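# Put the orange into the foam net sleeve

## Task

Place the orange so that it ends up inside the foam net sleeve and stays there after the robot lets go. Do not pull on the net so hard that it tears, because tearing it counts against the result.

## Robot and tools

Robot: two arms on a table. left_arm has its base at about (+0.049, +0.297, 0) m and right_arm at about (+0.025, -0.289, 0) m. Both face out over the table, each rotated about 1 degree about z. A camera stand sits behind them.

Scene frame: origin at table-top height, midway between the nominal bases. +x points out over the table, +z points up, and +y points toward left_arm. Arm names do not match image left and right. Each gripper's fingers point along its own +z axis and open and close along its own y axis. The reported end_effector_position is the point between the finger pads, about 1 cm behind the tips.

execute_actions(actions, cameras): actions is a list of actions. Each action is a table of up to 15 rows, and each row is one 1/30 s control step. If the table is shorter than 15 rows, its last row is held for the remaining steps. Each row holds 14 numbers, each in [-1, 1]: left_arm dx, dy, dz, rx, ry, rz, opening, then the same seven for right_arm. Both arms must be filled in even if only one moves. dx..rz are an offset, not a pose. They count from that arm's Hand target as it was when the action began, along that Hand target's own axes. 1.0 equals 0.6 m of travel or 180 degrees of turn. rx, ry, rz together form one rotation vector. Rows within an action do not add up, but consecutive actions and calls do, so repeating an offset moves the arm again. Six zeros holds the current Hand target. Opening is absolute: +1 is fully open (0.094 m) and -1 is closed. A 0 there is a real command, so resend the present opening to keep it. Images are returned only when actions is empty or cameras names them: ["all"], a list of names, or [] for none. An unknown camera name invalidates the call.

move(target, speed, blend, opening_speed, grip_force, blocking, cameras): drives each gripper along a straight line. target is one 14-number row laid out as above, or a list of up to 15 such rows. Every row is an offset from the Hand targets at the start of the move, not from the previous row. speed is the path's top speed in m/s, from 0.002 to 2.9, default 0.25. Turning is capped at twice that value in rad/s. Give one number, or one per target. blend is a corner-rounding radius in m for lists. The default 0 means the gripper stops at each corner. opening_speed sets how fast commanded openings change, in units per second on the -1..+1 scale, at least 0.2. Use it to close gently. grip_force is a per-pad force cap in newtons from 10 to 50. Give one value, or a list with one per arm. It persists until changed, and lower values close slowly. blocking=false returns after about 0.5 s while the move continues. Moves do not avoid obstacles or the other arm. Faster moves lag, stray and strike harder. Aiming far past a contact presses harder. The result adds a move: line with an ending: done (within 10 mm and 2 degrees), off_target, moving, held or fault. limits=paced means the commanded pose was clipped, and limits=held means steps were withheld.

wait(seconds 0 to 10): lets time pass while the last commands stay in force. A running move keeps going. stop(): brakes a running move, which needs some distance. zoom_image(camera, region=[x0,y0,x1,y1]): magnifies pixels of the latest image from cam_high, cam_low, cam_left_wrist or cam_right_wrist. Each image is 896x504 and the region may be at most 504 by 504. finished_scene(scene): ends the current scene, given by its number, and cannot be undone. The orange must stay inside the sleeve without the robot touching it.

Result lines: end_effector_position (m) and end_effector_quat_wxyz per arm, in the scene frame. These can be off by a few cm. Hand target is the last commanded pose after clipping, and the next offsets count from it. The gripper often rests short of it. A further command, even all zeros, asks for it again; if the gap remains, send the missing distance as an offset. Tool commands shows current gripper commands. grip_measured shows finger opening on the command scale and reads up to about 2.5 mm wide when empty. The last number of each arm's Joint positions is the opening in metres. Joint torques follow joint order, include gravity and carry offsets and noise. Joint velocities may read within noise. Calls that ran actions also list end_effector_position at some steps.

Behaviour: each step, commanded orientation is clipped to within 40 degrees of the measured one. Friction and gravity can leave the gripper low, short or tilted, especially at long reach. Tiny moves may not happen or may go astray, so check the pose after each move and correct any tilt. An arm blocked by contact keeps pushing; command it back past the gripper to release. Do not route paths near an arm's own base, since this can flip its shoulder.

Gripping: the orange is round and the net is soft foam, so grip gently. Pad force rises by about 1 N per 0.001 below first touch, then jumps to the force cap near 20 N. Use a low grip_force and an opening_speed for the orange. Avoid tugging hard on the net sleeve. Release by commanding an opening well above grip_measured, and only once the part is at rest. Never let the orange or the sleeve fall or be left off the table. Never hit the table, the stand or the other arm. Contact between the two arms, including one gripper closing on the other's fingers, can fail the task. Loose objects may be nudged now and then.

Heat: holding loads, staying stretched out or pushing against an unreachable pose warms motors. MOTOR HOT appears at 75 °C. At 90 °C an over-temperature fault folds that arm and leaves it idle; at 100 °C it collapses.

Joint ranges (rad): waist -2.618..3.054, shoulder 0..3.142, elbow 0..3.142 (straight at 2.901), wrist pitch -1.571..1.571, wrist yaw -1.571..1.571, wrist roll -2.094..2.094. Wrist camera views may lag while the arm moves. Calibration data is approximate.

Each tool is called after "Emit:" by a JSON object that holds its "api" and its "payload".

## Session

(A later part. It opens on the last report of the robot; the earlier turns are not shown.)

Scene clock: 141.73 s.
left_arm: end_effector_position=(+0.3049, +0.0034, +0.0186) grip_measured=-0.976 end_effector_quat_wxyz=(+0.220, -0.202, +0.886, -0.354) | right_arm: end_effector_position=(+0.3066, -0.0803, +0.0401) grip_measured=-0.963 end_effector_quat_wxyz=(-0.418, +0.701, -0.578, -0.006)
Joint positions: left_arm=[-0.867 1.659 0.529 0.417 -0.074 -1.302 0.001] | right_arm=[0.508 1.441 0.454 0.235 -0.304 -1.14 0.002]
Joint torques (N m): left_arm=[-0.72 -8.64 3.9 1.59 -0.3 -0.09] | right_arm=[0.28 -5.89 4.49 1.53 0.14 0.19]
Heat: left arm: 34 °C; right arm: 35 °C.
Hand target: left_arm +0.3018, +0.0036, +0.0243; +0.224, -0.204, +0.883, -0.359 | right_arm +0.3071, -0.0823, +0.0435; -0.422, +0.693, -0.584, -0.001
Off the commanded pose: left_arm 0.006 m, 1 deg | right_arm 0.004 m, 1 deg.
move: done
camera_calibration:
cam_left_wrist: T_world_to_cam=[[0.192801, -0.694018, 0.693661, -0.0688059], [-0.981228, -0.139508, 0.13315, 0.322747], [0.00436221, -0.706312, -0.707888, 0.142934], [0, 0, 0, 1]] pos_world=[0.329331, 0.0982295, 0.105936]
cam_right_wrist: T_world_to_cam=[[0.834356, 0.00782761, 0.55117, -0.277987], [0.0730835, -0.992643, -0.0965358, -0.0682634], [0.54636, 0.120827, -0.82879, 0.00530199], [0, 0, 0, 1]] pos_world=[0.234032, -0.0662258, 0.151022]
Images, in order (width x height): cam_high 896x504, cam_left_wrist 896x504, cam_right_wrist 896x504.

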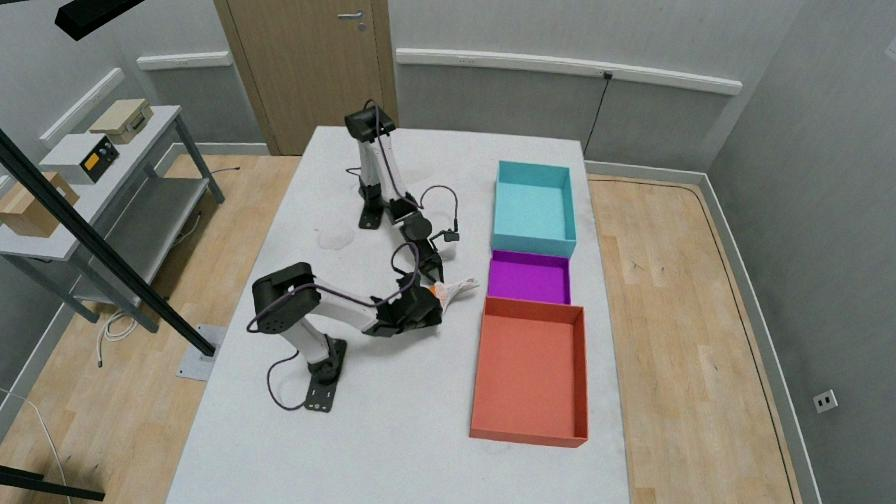

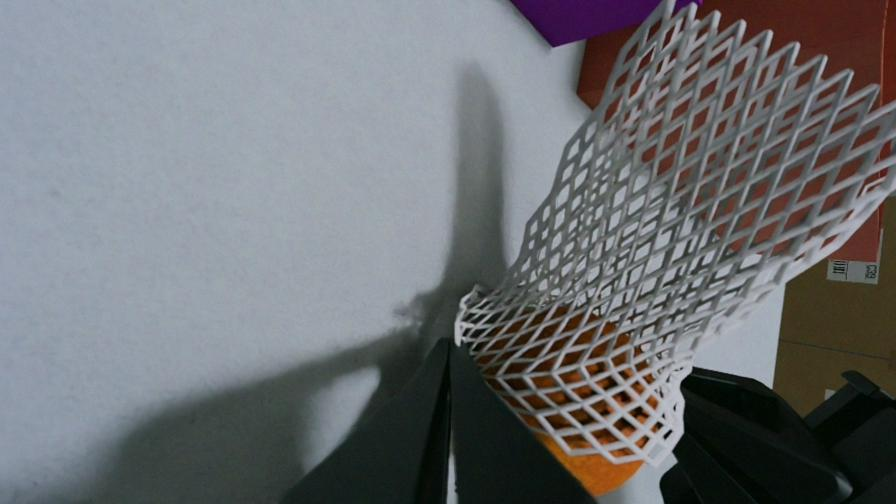

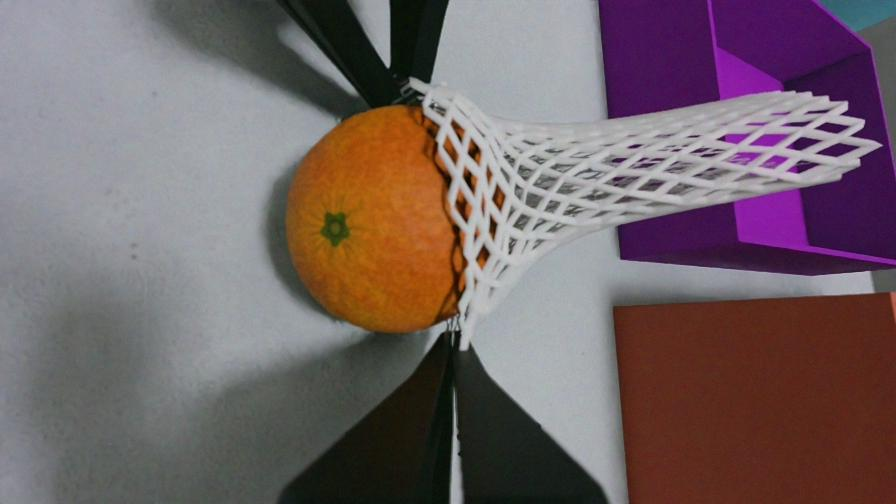

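Emit:
{"api": "move", "payload": {"target": [0.003, -0.0058, -0.01, 0, 0, 0, -1.0, 0.0053, 0.0142, 0.0063, 0, 0, 0, -1.0], "speed": 0.04, "cameras": ["cam_high", "cam_left_wrist", "cam_right_wrist"]}}

Emit:
{"api": "zoom_image", "payload": {"camera": "cam_right_wrist", "region": [220, 40, 620, 380]}}

Emit:
{"api": "zoom_image", "payload": {"camera": "cam_high", "region": [400, 240, 500, 330]}}

Scene clock: 168.20 s.
left_arm: end_effector_position=(+0.3035, -0.0013, +0.0295) grip_measured=-0.976 end_effector_quat_wxyz=(+0.225, -0.200, +0.880, -0.366) | right_arm: end_effector_position=(+0.3048, -0.0841, +0.0357) grip_measured=-0.963 end_effector_quat_wxyz=(-0.421, +0.697, -0.580, +0.001)
Joint positions: left_arm=[-0.881 1.629 0.529 0.417 -0.082 -1.31 0.001] | right_arm=[0.506 1.441 0.42 0.281 -0.292 -1.135 0.002]
Joint torques (N m): left_arm=[-0.69 -8.88 4.04 1.3 -0.33 -0.1] | right_arm=[0.53 -3.97 4.19 1.7 0.04 0.12]
Heat: left arm: 37 °C; right arm: 35 °C.
Hand target: left_arm +0.2978, +0.0036, +0.0302; +0.224, -0.204, +0.883, -0.359 | right_arm +0.3031, -0.0824, +0.0345; -0.422, +0.693, -0.584, -0.001
Off the commanded pose: left_arm 0.008 m, 1 deg | right_arm 0.003 m, 1 deg.
move: done
camera_calibration:
cam_left_wrist: T_world_to_cam=[[0.178142, -0.677879, 0.713264, -0.0753554], [-0.983895, -0.133548, 0.118811, 0.320407], [0.0147152, -0.722942, -0.690752, 0.143701], [0, 0, 0, 1]] pos_world=[0.326556, 0.0955953, 0.114942]
cam_right_wrist: T_world_to_cam=[[0.827695, -0.0038422, 0.561165, -0.273313], [0.0607159, -0.993493, -0.0963556, -0.0686493], [0.557884, 0.113825, -0.822076, -0.00128278], [0, 0, 0, 1]] pos_world=[0.231103, -0.0691068, 0.145704]
Images, in order (width x height): cam_high 896x504, cam_left_wrist 896x504, cam_right_wrist 896x504.

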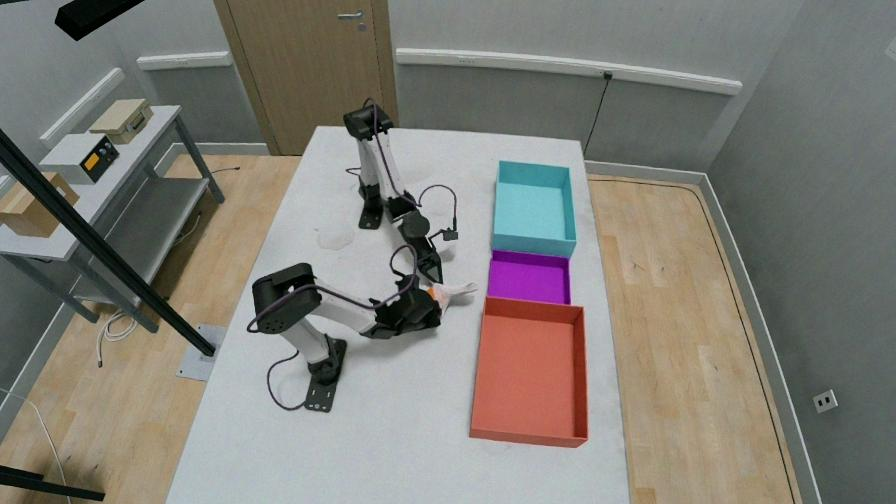

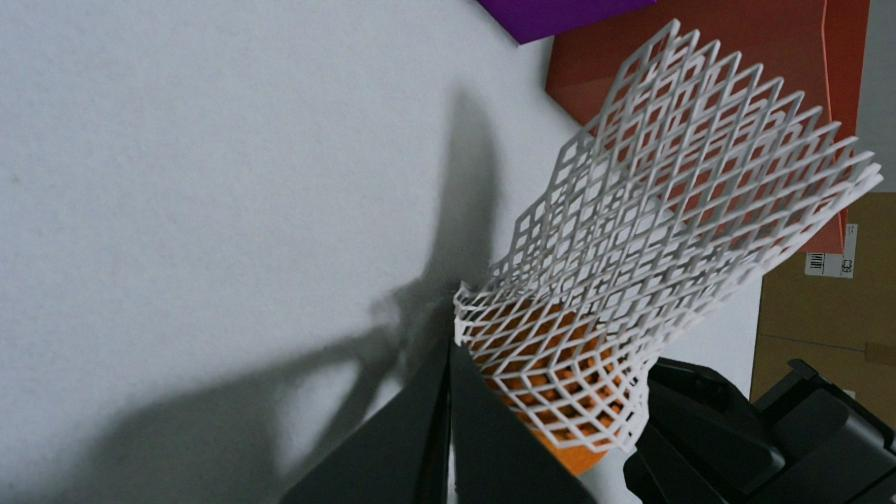

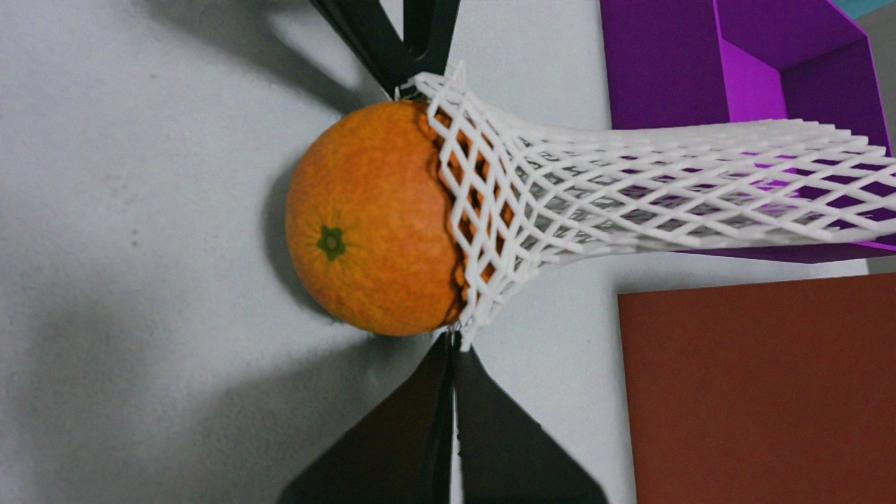

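Scaled by 1.260.

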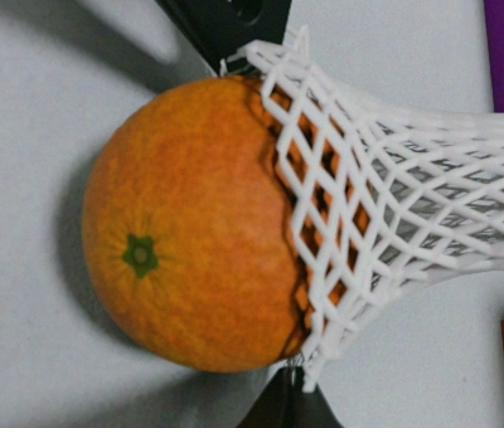

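Scaled by 5.040.

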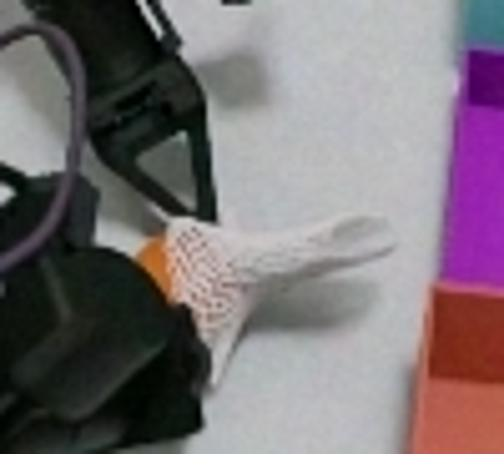

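Emit:
{"api": "move", "payload": {"target": [0.0042, 0.0121, 0.0107, 0, 0, 0, -1.0, 0.0066, 0.0078, 0.0086, 0, 0, 0, -1.0], "speed": 0.04, "cameras": ["cam_high", "cam_left_wrist", "cam_right_wrist"]}}

Emit:
{"api": "zoom_image", "payload": {"camera": "cam_right_wrist", "region": [220, 40, 620, 380]}}

Emit:
{"api": "zoom_image", "payload": {"camera": "cam_high", "region": [400, 240, 500, 330]}}

Scene clock: 186.37 s.
left_arm: end_effector_position=(+0.3013, +0.0015, +0.0264) grip_measured=-0.976 end_effector_quat_wxyz=(+0.225, -0.200, +0.881, -0.366) | right_arm: end_effector_position=(+0.3073, -0.0828, +0.0324) grip_measured=-0.963 end_effector_quat_wxyz=(-0.429, +0.695, -0.577, +0.004)
Joint positions: left_arm=[-0.881 1.629 0.512 0.432 -0.082 -1.31 0.001] | right_arm=[0.506 1.47 0.407 0.343 -0.292 -1.133 0.002]
Joint torques (N m): left_arm=[-0.72 -5.27 4.01 1.68 -0.33 -0.1] | right_arm=[0.62 -3.52 3.67 1.51 0.06 0.13]
Heat: left arm: 38 °C; right arm: 36 °C.
Hand target: left_arm +0.2978, +0.0036, +0.0202; +0.224, -0.204, +0.883, -0.359 | right_arm +0.3031, -0.0824, +0.0265; -0.422, +0.693, -0.584, -0.001
Off the commanded pose: left_arm 0.007 m, 1 deg | right_arm 0.007 m, 1 deg.
move: done
camera_calibration:
cam_left_wrist: T_world_to_cam=[[0.178814, -0.678689, 0.712325, -0.0711285], [-0.983782, -0.133728, 0.119544, 0.319041], [0.0141244, -0.722148, -0.691594, 0.143747], [0, 0, 0, 1]] pos_world=[0.324555, 0.0981969, 0.111942]
cam_right_wrist: T_world_to_cam=[[0.818969, -0.00993323, 0.573751, -0.271778], [0.0613616, -0.992601, -0.104772, -0.0676359], [0.570547, 0.121011, -0.812301, -0.00919666], [0, 0, 0, 1]] pos_world=[0.231975, -0.0687223, 0.141376]
Images, in order (width x height): cam_high 896x504, cam_left_wrist 896x504, cam_right_wrist 896x504.

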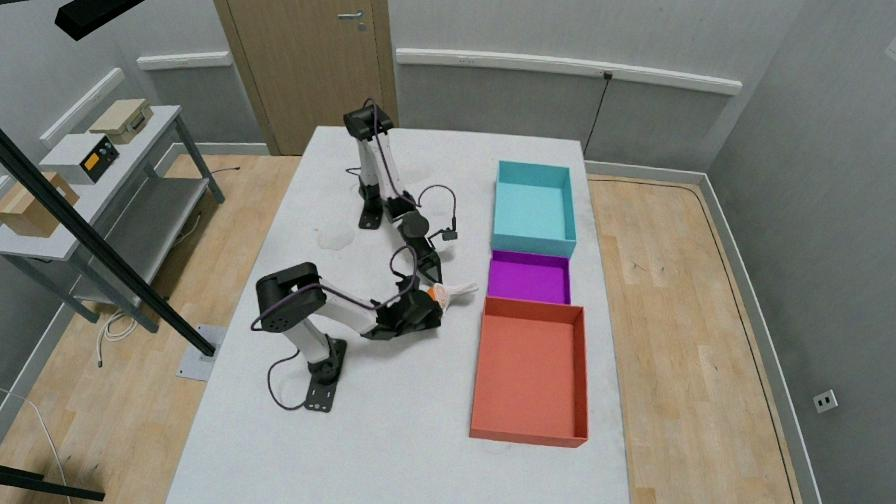

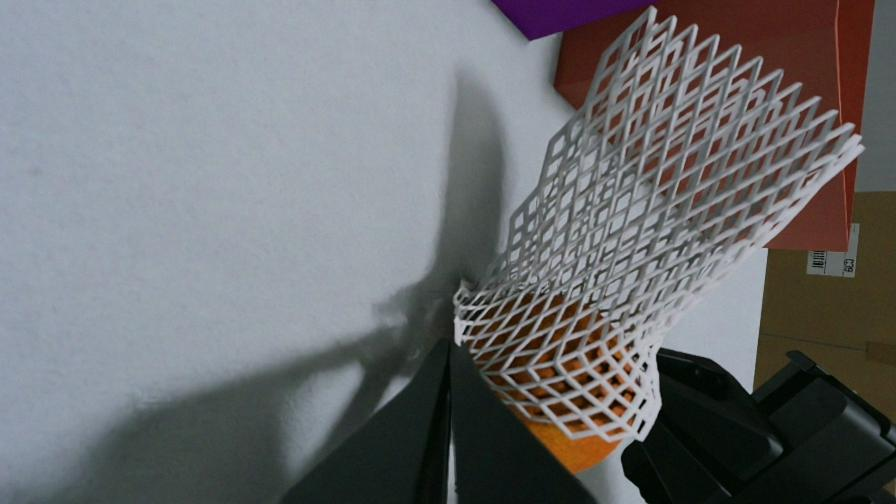

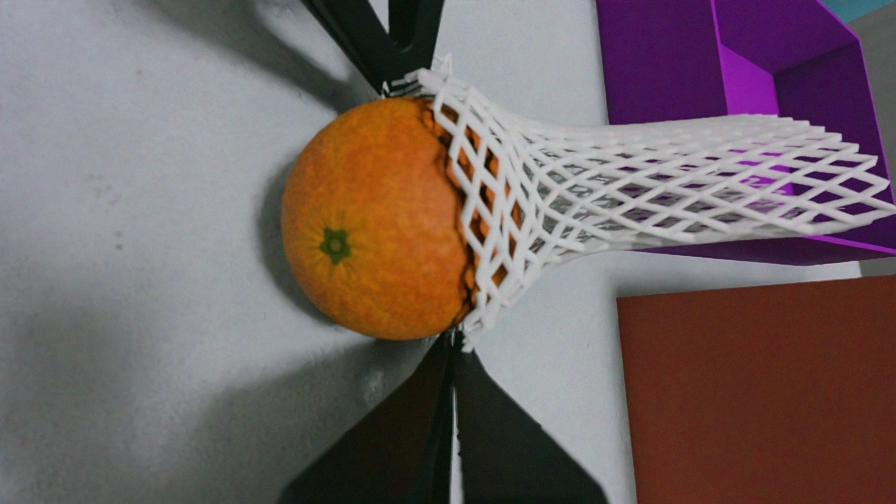

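Scaled by 1.260.

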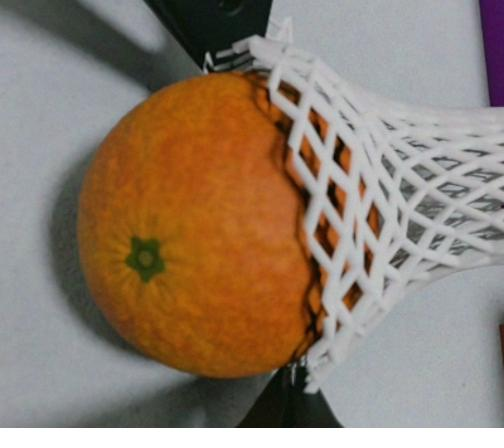

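Scaled by 5.040.

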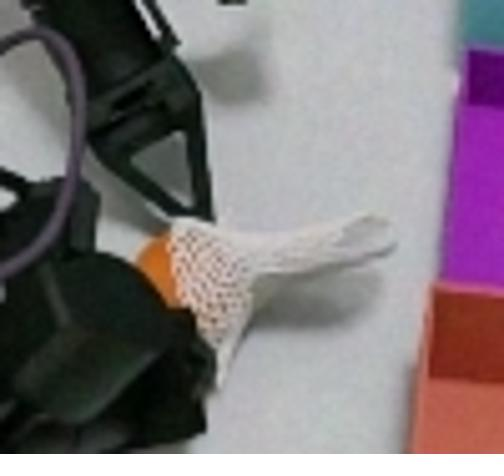

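Emit:
{"api": "move", "payload": {"target": [0.0108, 0.017, 0.0103, 0, 0, 0, -1.0, 0.005, 0.018, 0.0057, 0, 0, 0, -1.0], "speed": 0.04, "cameras": ["cam_high", "cam_left_wrist", "cam_right_wrist"]}}

Emit:
{"api": "zoom_image", "payload": {"camera": "cam_right_wrist", "region": [220, 40, 620, 380]}}

Emit:
{"api": "zoom_image", "payload": {"camera": "cam_high", "region": [400, 240, 500, 330]}}

Scene clock: 202.30 s.
left_arm: end_effector_position=(+0.3000, +0.0003, +0.0193) grip_measured=-0.978 end_effector_quat_wxyz=(+0.230, -0.202, +0.876, -0.373) | right_arm: end_effector_position=(+0.3045, -0.0822, +0.0260) grip_measured=-0.963 end_effector_quat_wxyz=(-0.436, +0.692, -0.576, +0.008)
Joint positions: left_arm=[-0.892 1.668 0.486 0.515 -0.096 -1.319 0.001] | right_arm=[0.519 1.495 0.37 0.424 -0.278 -1.123 0.002]
Joint torques (N m): left_arm=[-0.79 -4.4 3.71 1.64 -0.32 -0.09] | right_arm=[0.64 -3.4 3.66 1.44 0.06 0.18]
Heat: left arm: 37 °C; right arm: 35 °C.
Hand target: left_arm +0.2938, +0.0036, +0.0072; +0.224, -0.204, +0.883, -0.359 | right_arm +0.2970, -0.0824, +0.0165; -0.422, +0.693, -0.584, -0.001
Off the commanded pose: left_arm 0.014 m, 2 deg | right_arm 0.012 m, 2 deg.
move: off_target (left_arm, right_arm)
camera_calibration:
cam_left_wrist: T_world_to_cam=[[0.173407, -0.667498, 0.724138, -0.0652795], [-0.984472, -0.137854, 0.108678, 0.31876], [0.027283, -0.731739, -0.681038, 0.133937], [0, 0, 0, 1]] pos_world=[0.321476, 0.0983756, 0.103846]
cam_right_wrist: T_world_to_cam=[[0.809922, -0.0179711, 0.586263, -0.263994], [0.0581474, -0.992147, -0.110744, -0.0662978], [0.583649, 0.123783, -0.802516, -0.0169207], [0, 0, 0, 1]] pos_world=[0.227545, -0.0684269, 0.133849]
Images, in order (width x height): cam_high 896x504, cam_left_wrist 896x504, cam_right_wrist 896x504.

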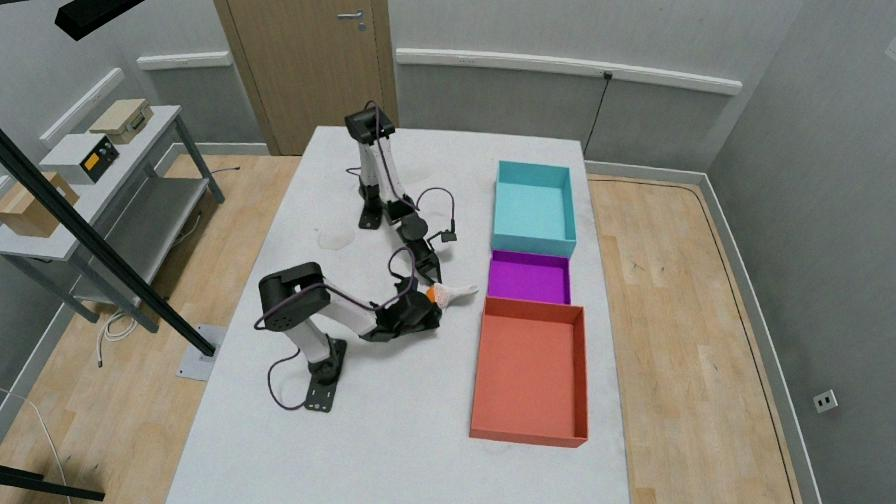

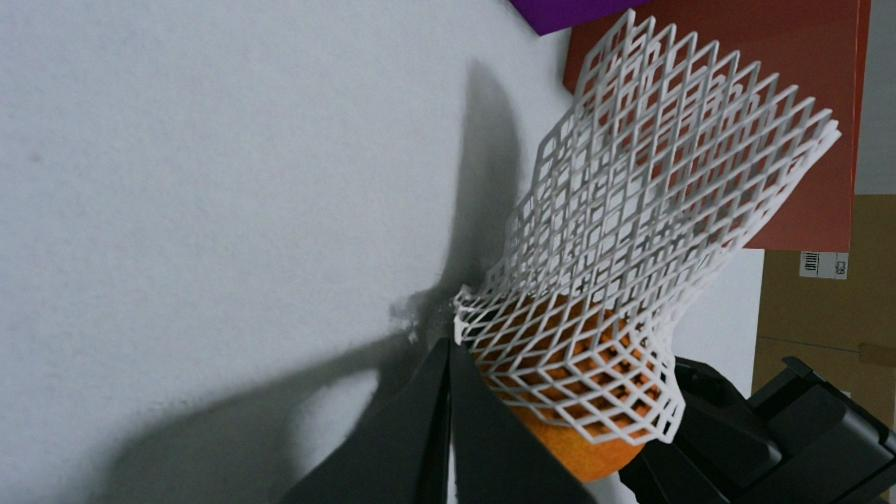

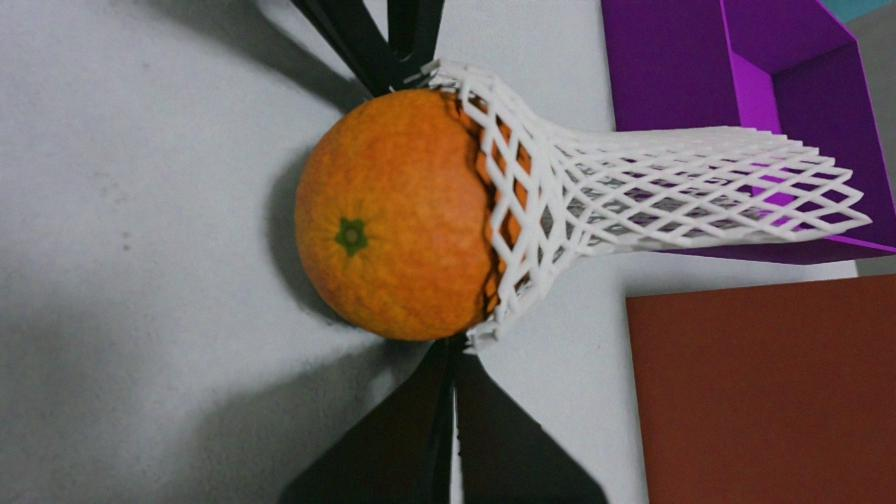

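Scaled by 1.260.

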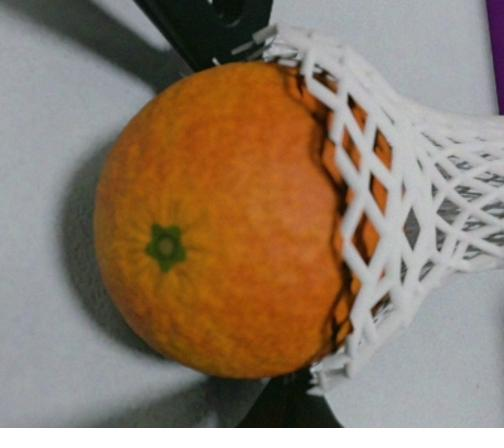

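Scaled by 5.040.

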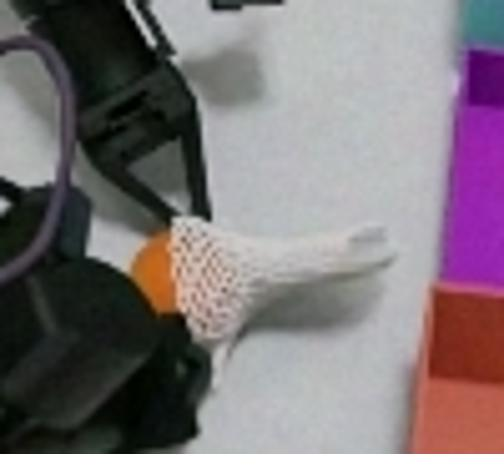

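Emit:
{"api": "move", "payload": {"target": [0.0191, 0.0047, -0.0126, 0, 0, 0, -1.0, -0.0069, 0.0176, -0.0107, 0, 0, 0, -1.0], "speed": 0.04, "cameras": ["cam_high", "cam_left_wrist", "cam_right_wrist"]}}

Emit:
{"api": "zoom_image", "payload": {"camera": "cam_right_wrist", "region": [220, 40, 620, 380]}}

Emit:
{"api": "zoom_image", "payload": {"camera": "cam_high", "region": [390, 240, 490, 330]}}

Scene clock: 216.83 s.
left_arm: end_effector_position=(+0.2852, +0.0013, +0.0109) grip_measured=-0.981 end_effector_quat_wxyz=(+0.227, -0.203, +0.880, -0.364) | right_arm: end_effector_position=(+0.2952, -0.0828, +0.0235) grip_measured=-0.963 end_effector_quat_wxyz=(-0.436, +0.689, -0.578, +0.013)
Joint positions: left_arm=[-0.938 1.668 0.455 0.523 -0.132 -1.348 0.001] | right_arm=[0.546 1.47 0.33 0.447 -0.246 -1.101 0.002]
Joint torques (N m): left_arm=[-0.8 -6.35 3.52 1.56 -0.31 -0.1] | right_arm=[0.95 -4.88 3.29 1.29 -0.05 0.12]
Heat: left arm: 36 °C; right arm: 34 °C.
Hand target: left_arm +0.2798, +0.0036, +0.0071; +0.224, -0.204, +0.883, -0.359 | right_arm +0.2840, -0.0824, +0.0165; -0.422, +0.693, -0.584, -0.001
Off the commanded pose: left_arm 0.007 m, 1 deg | right_arm 0.013 m, 2 deg.
move: off_target (right_arm)
camera_calibration:
cam_left_wrist: T_world_to_cam=[[0.181975, -0.678956, 0.711269, -0.058258], [-0.983098, -0.140416, 0.117484, 0.304855], [0.0201066, -0.720626, -0.693032, 0.131479], [0, 0, 0, 1]] pos_world=[0.30766, 0.097999, 0.0967406]
cam_right_wrist: T_world_to_cam=[[0.807249, -0.0245999, 0.589698, -0.254875], [0.0482456, -0.993037, -0.10747, -0.0639628], [0.588235, 0.115206, -0.800442, -0.0154682], [0, 0, 0, 1]] pos_world=[0.217933, -0.0680053, 0.131044]
Images, in order (width x height): cam_high 896x504, cam_left_wrist 896x504, cam_right_wrist 896x504.

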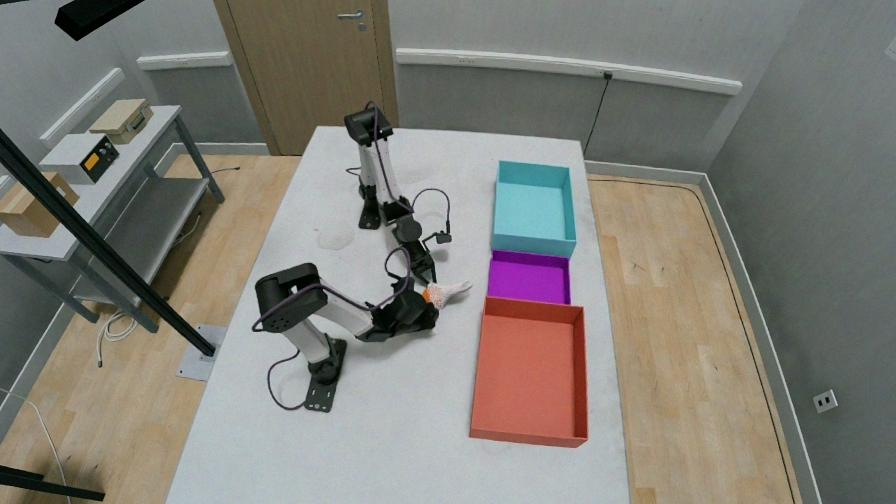

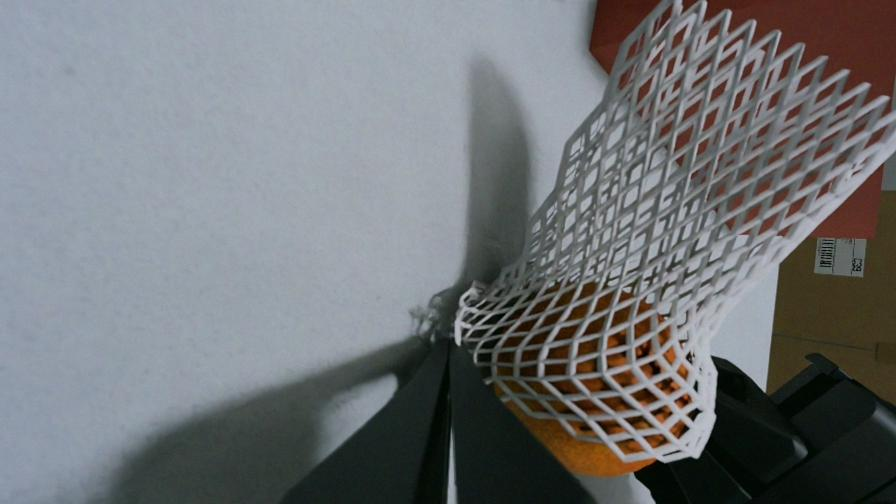

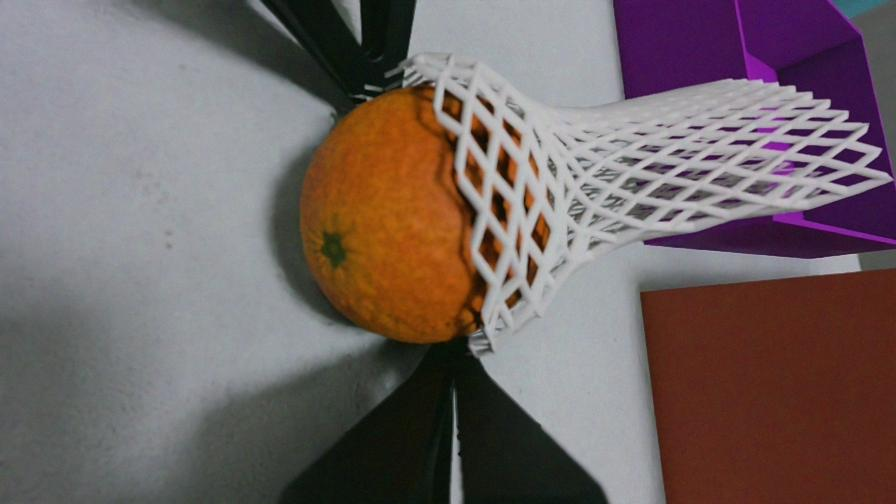

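Scaled by 1.260.

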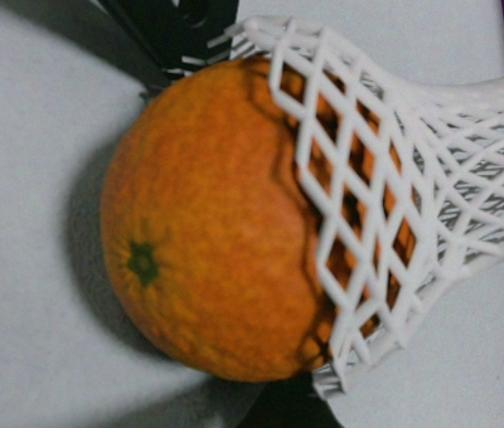

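Scaled by 5.040.

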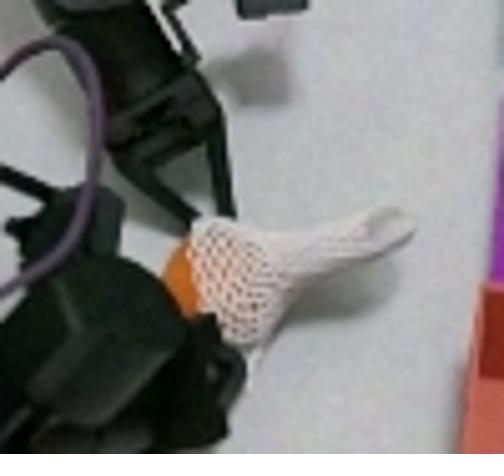

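Emit:
{"api": "move", "payload": {"target": [0.0057, -0.0052, -0.0118, 0, 0, 0, -1.0, -0.0063, 0.0162, -0.0098, 0, 0, 0, -1.0], "speed": 0.04, "cameras": ["cam_high", "cam_left_wrist", "cam_right_wrist"]}}

Emit:
{"api": "zoom_image", "payload": {"camera": "cam_right_wrist", "region": [220, 40, 620, 380]}}

Emit:
{"api": "zoom_image", "payload": {"camera": "cam_high", "region": [390, 240, 490, 330]}}

Scene clock: 231.93 s.
left_arm: end_effector_position=(+0.2805, -0.0009, +0.0146) grip_measured=-0.981 end_effector_quat_wxyz=(+0.228, -0.203, +0.878, -0.369) | right_arm: end_effector_position=(+0.2849, -0.0844, +0.0233) grip_measured=-0.963 end_effector_quat_wxyz=(-0.436, +0.687, -0.581, +0.017)
Joint positions: left_arm=[-0.957 1.651 0.447 0.523 -0.146 -1.362 0.001] | right_arm=[0.575 1.426 0.292 0.447 -0.212 -1.08 0.002]
Joint torques (N m): left_arm=[-0.79 -8.28 3.75 1.22 -0.32 -0.09] | right_arm=[1.24 -4.59 3.56 1.28 -0.13 0.2]
Heat: left arm: 36 °C; right arm: 34 °C.
Hand target: left_arm +0.2738, +0.0036, +0.0131; +0.224, -0.204, +0.883, -0.359 | right_arm +0.2720, -0.0824, +0.0165; -0.422, +0.693, -0.584, -0.001
Off the commanded pose: left_arm 0.008 m, 1 deg | right_arm 0.015 m, 3 deg.
move: off_target (right_arm)
camera_calibration:
cam_left_wrist: T_world_to_cam=[[0.178185, -0.671752, 0.719027, -0.0605401], [-0.983729, -0.138651, 0.114247, 0.299677], [0.0229483, -0.727685, -0.685527, 0.131652], [0, 0, 0, 1]] pos_world=[0.302567, 0.0966842, 0.0995441]
cam_right_wrist: T_world_to_cam=[[0.804693, -0.0304823, 0.592909, -0.24633], [0.0385405, -0.993892, -0.103404, -0.0623715], [0.59244, 0.10606, -0.798603, -0.0114729], [0, 0, 0, 1]] pos_world=[0.207421, -0.0682824, 0.13044]
Images, in order (width x height): cam_high 896x504, cam_left_wrist 896x504, cam_right_wrist 896x504.

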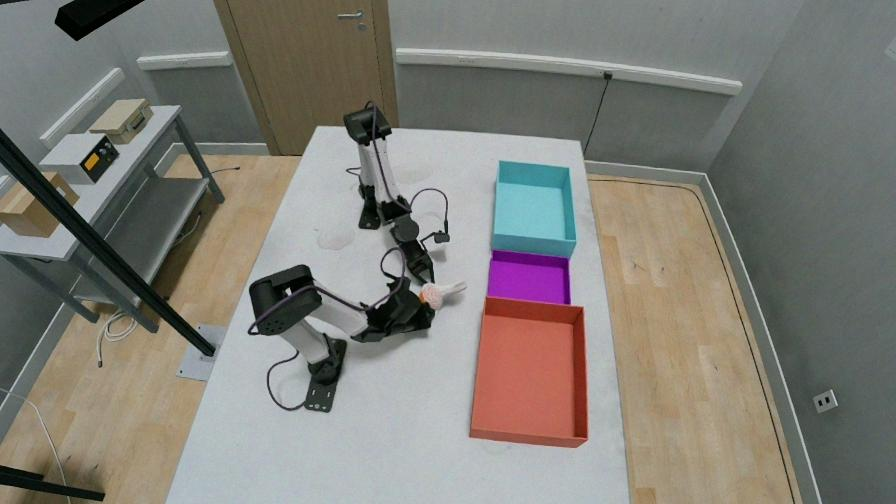

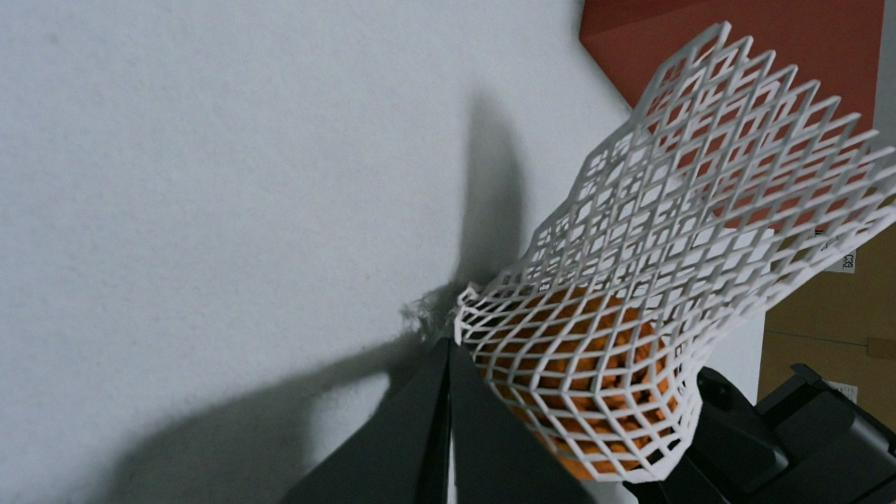

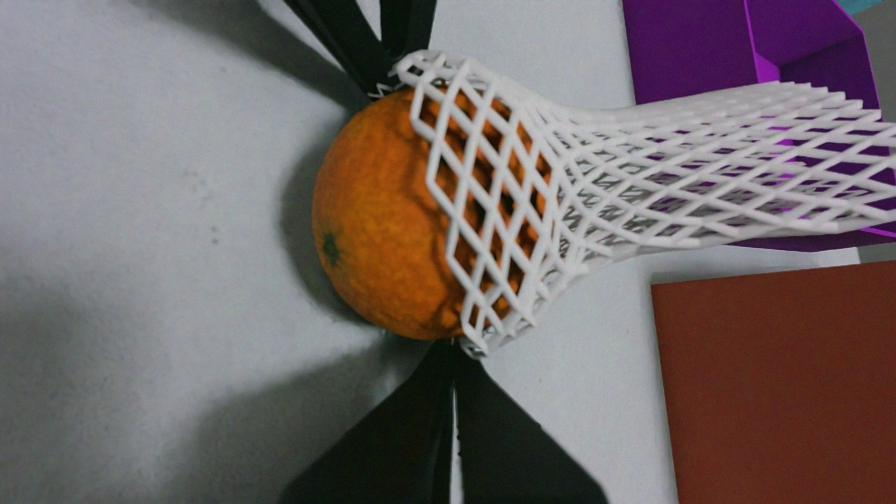

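Scaled by 1.260.

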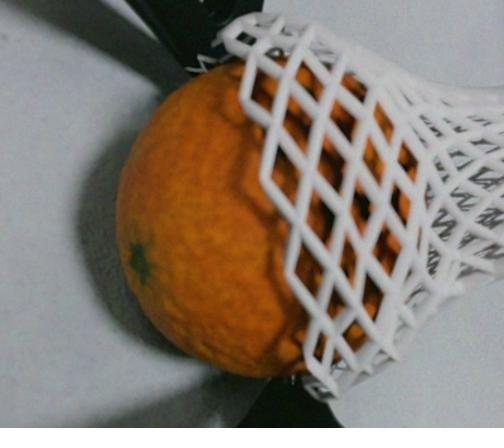

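Scaled by 5.040.

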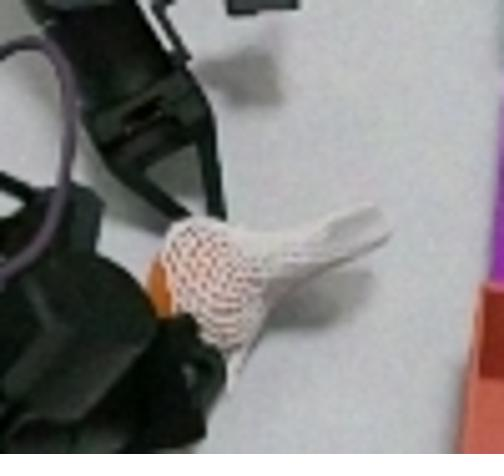

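Emit:
{"api": "move", "payload": {"target": [0.0163, 0.004, -0.0108, 0, 0, 0, -1.0, -0.0063, 0.0162, -0.0098, 0, 0, 0, -1.0], "speed": 0.04, "cameras": ["cam_high", "cam_left_wrist", "cam_right_wrist"]}}

Emit:
{"api": "zoom_image", "payload": {"camera": "cam_right_wrist", "region": [220, 40, 620, 380]}}

Emit:
{"api": "zoom_image", "payload": {"camera": "cam_high", "region": [390, 240, 490, 330]}}

Scene clock: 249.73 s.
left_arm: end_effector_position=(+0.2671, -0.0019, +0.0142) grip_measured=-0.981 end_effector_quat_wxyz=(+0.227, -0.201, +0.878, -0.370) | right_arm: end_effector_position=(+0.2731, -0.0837, +0.0242) grip_measured=-0.963 end_effector_quat_wxyz=(-0.438, +0.687, -0.580, +0.018)
Joint positions: left_arm=[-1.003 1.629 0.423 0.521 -0.177 -1.39 0.001] | right_arm=[0.612 1.377 0.253 0.447 -0.183 -1.057 0.002]
Joint torques (N m): left_arm=[-0.69 -8.13 3.85 1.2 -0.35 -0.07] | right_arm=[1.35 -4.29 3.44 1.22 -0.11 0.15]
Heat: left arm: 38 °C; right arm: 33 °C.
Hand target: left_arm +0.2618, +0.0036, +0.0131; +0.224, -0.204, +0.883, -0.359 | right_arm +0.2600, -0.0824, +0.0164; -0.422, +0.693, -0.584, -0.001
Off the commanded pose: left_arm 0.008 m, 1 deg | right_arm 0.015 m, 3 deg.
move: off_target (right_arm)
camera_calibration:
cam_left_wrist: T_world_to_cam=[[0.175915, -0.672036, 0.71932, -0.0579828], [-0.984235, -0.133651, 0.115837, 0.286496], [0.018291, -0.728358, -0.684953, 0.13216], [0, 0, 0, 1]] pos_world=[0.289763, 0.0955836, 0.0990446]
cam_right_wrist: T_world_to_cam=[[0.80136, -0.03206, 0.597323, -0.236717], [0.0391134, -0.993617, -0.105804, -0.0612178], [0.596903, 0.108151, -0.794991, -0.00489347], [0, 0, 0, 1]] pos_world=[0.195011, -0.067887, 0.131029]
Images, in order (width x height): cam_high 896x504, cam_left_wrist 896x504, cam_right_wrist 896x504.

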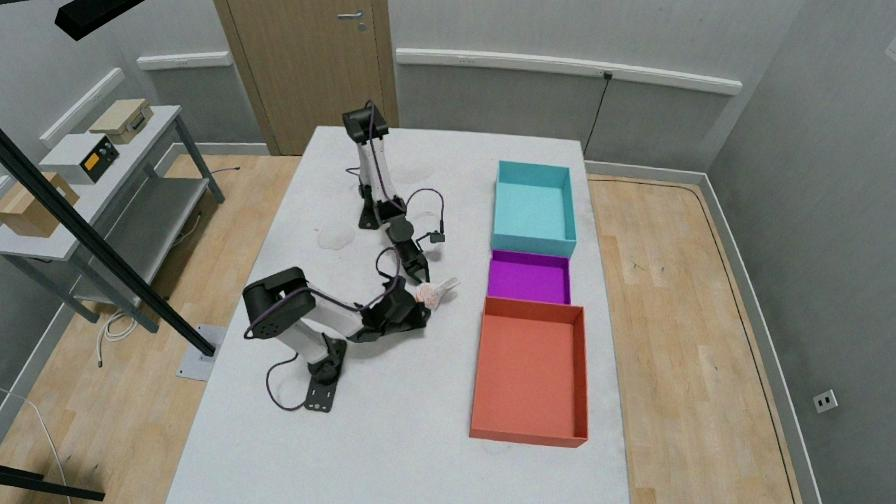

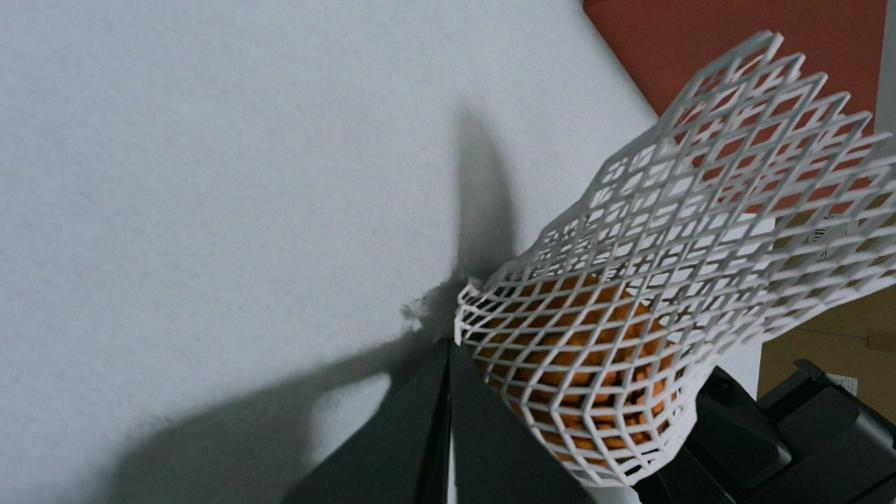

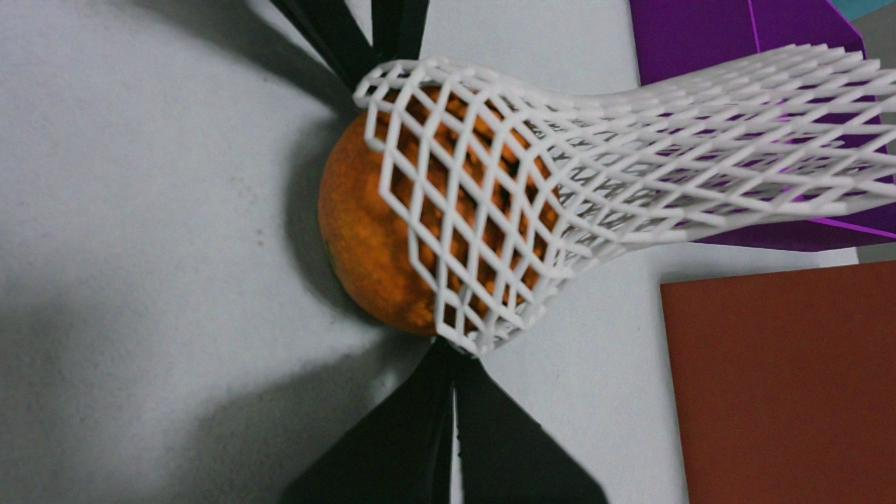

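Scaled by 1.260.

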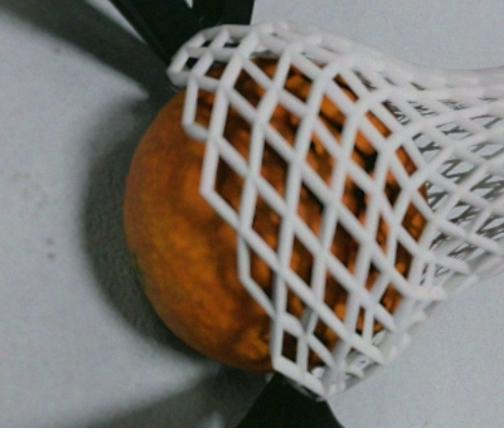

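Scaled by 5.040.

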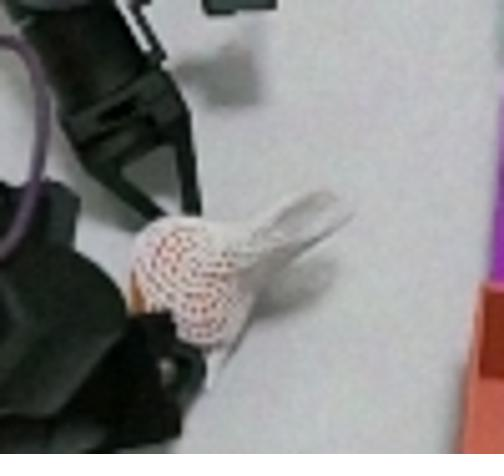

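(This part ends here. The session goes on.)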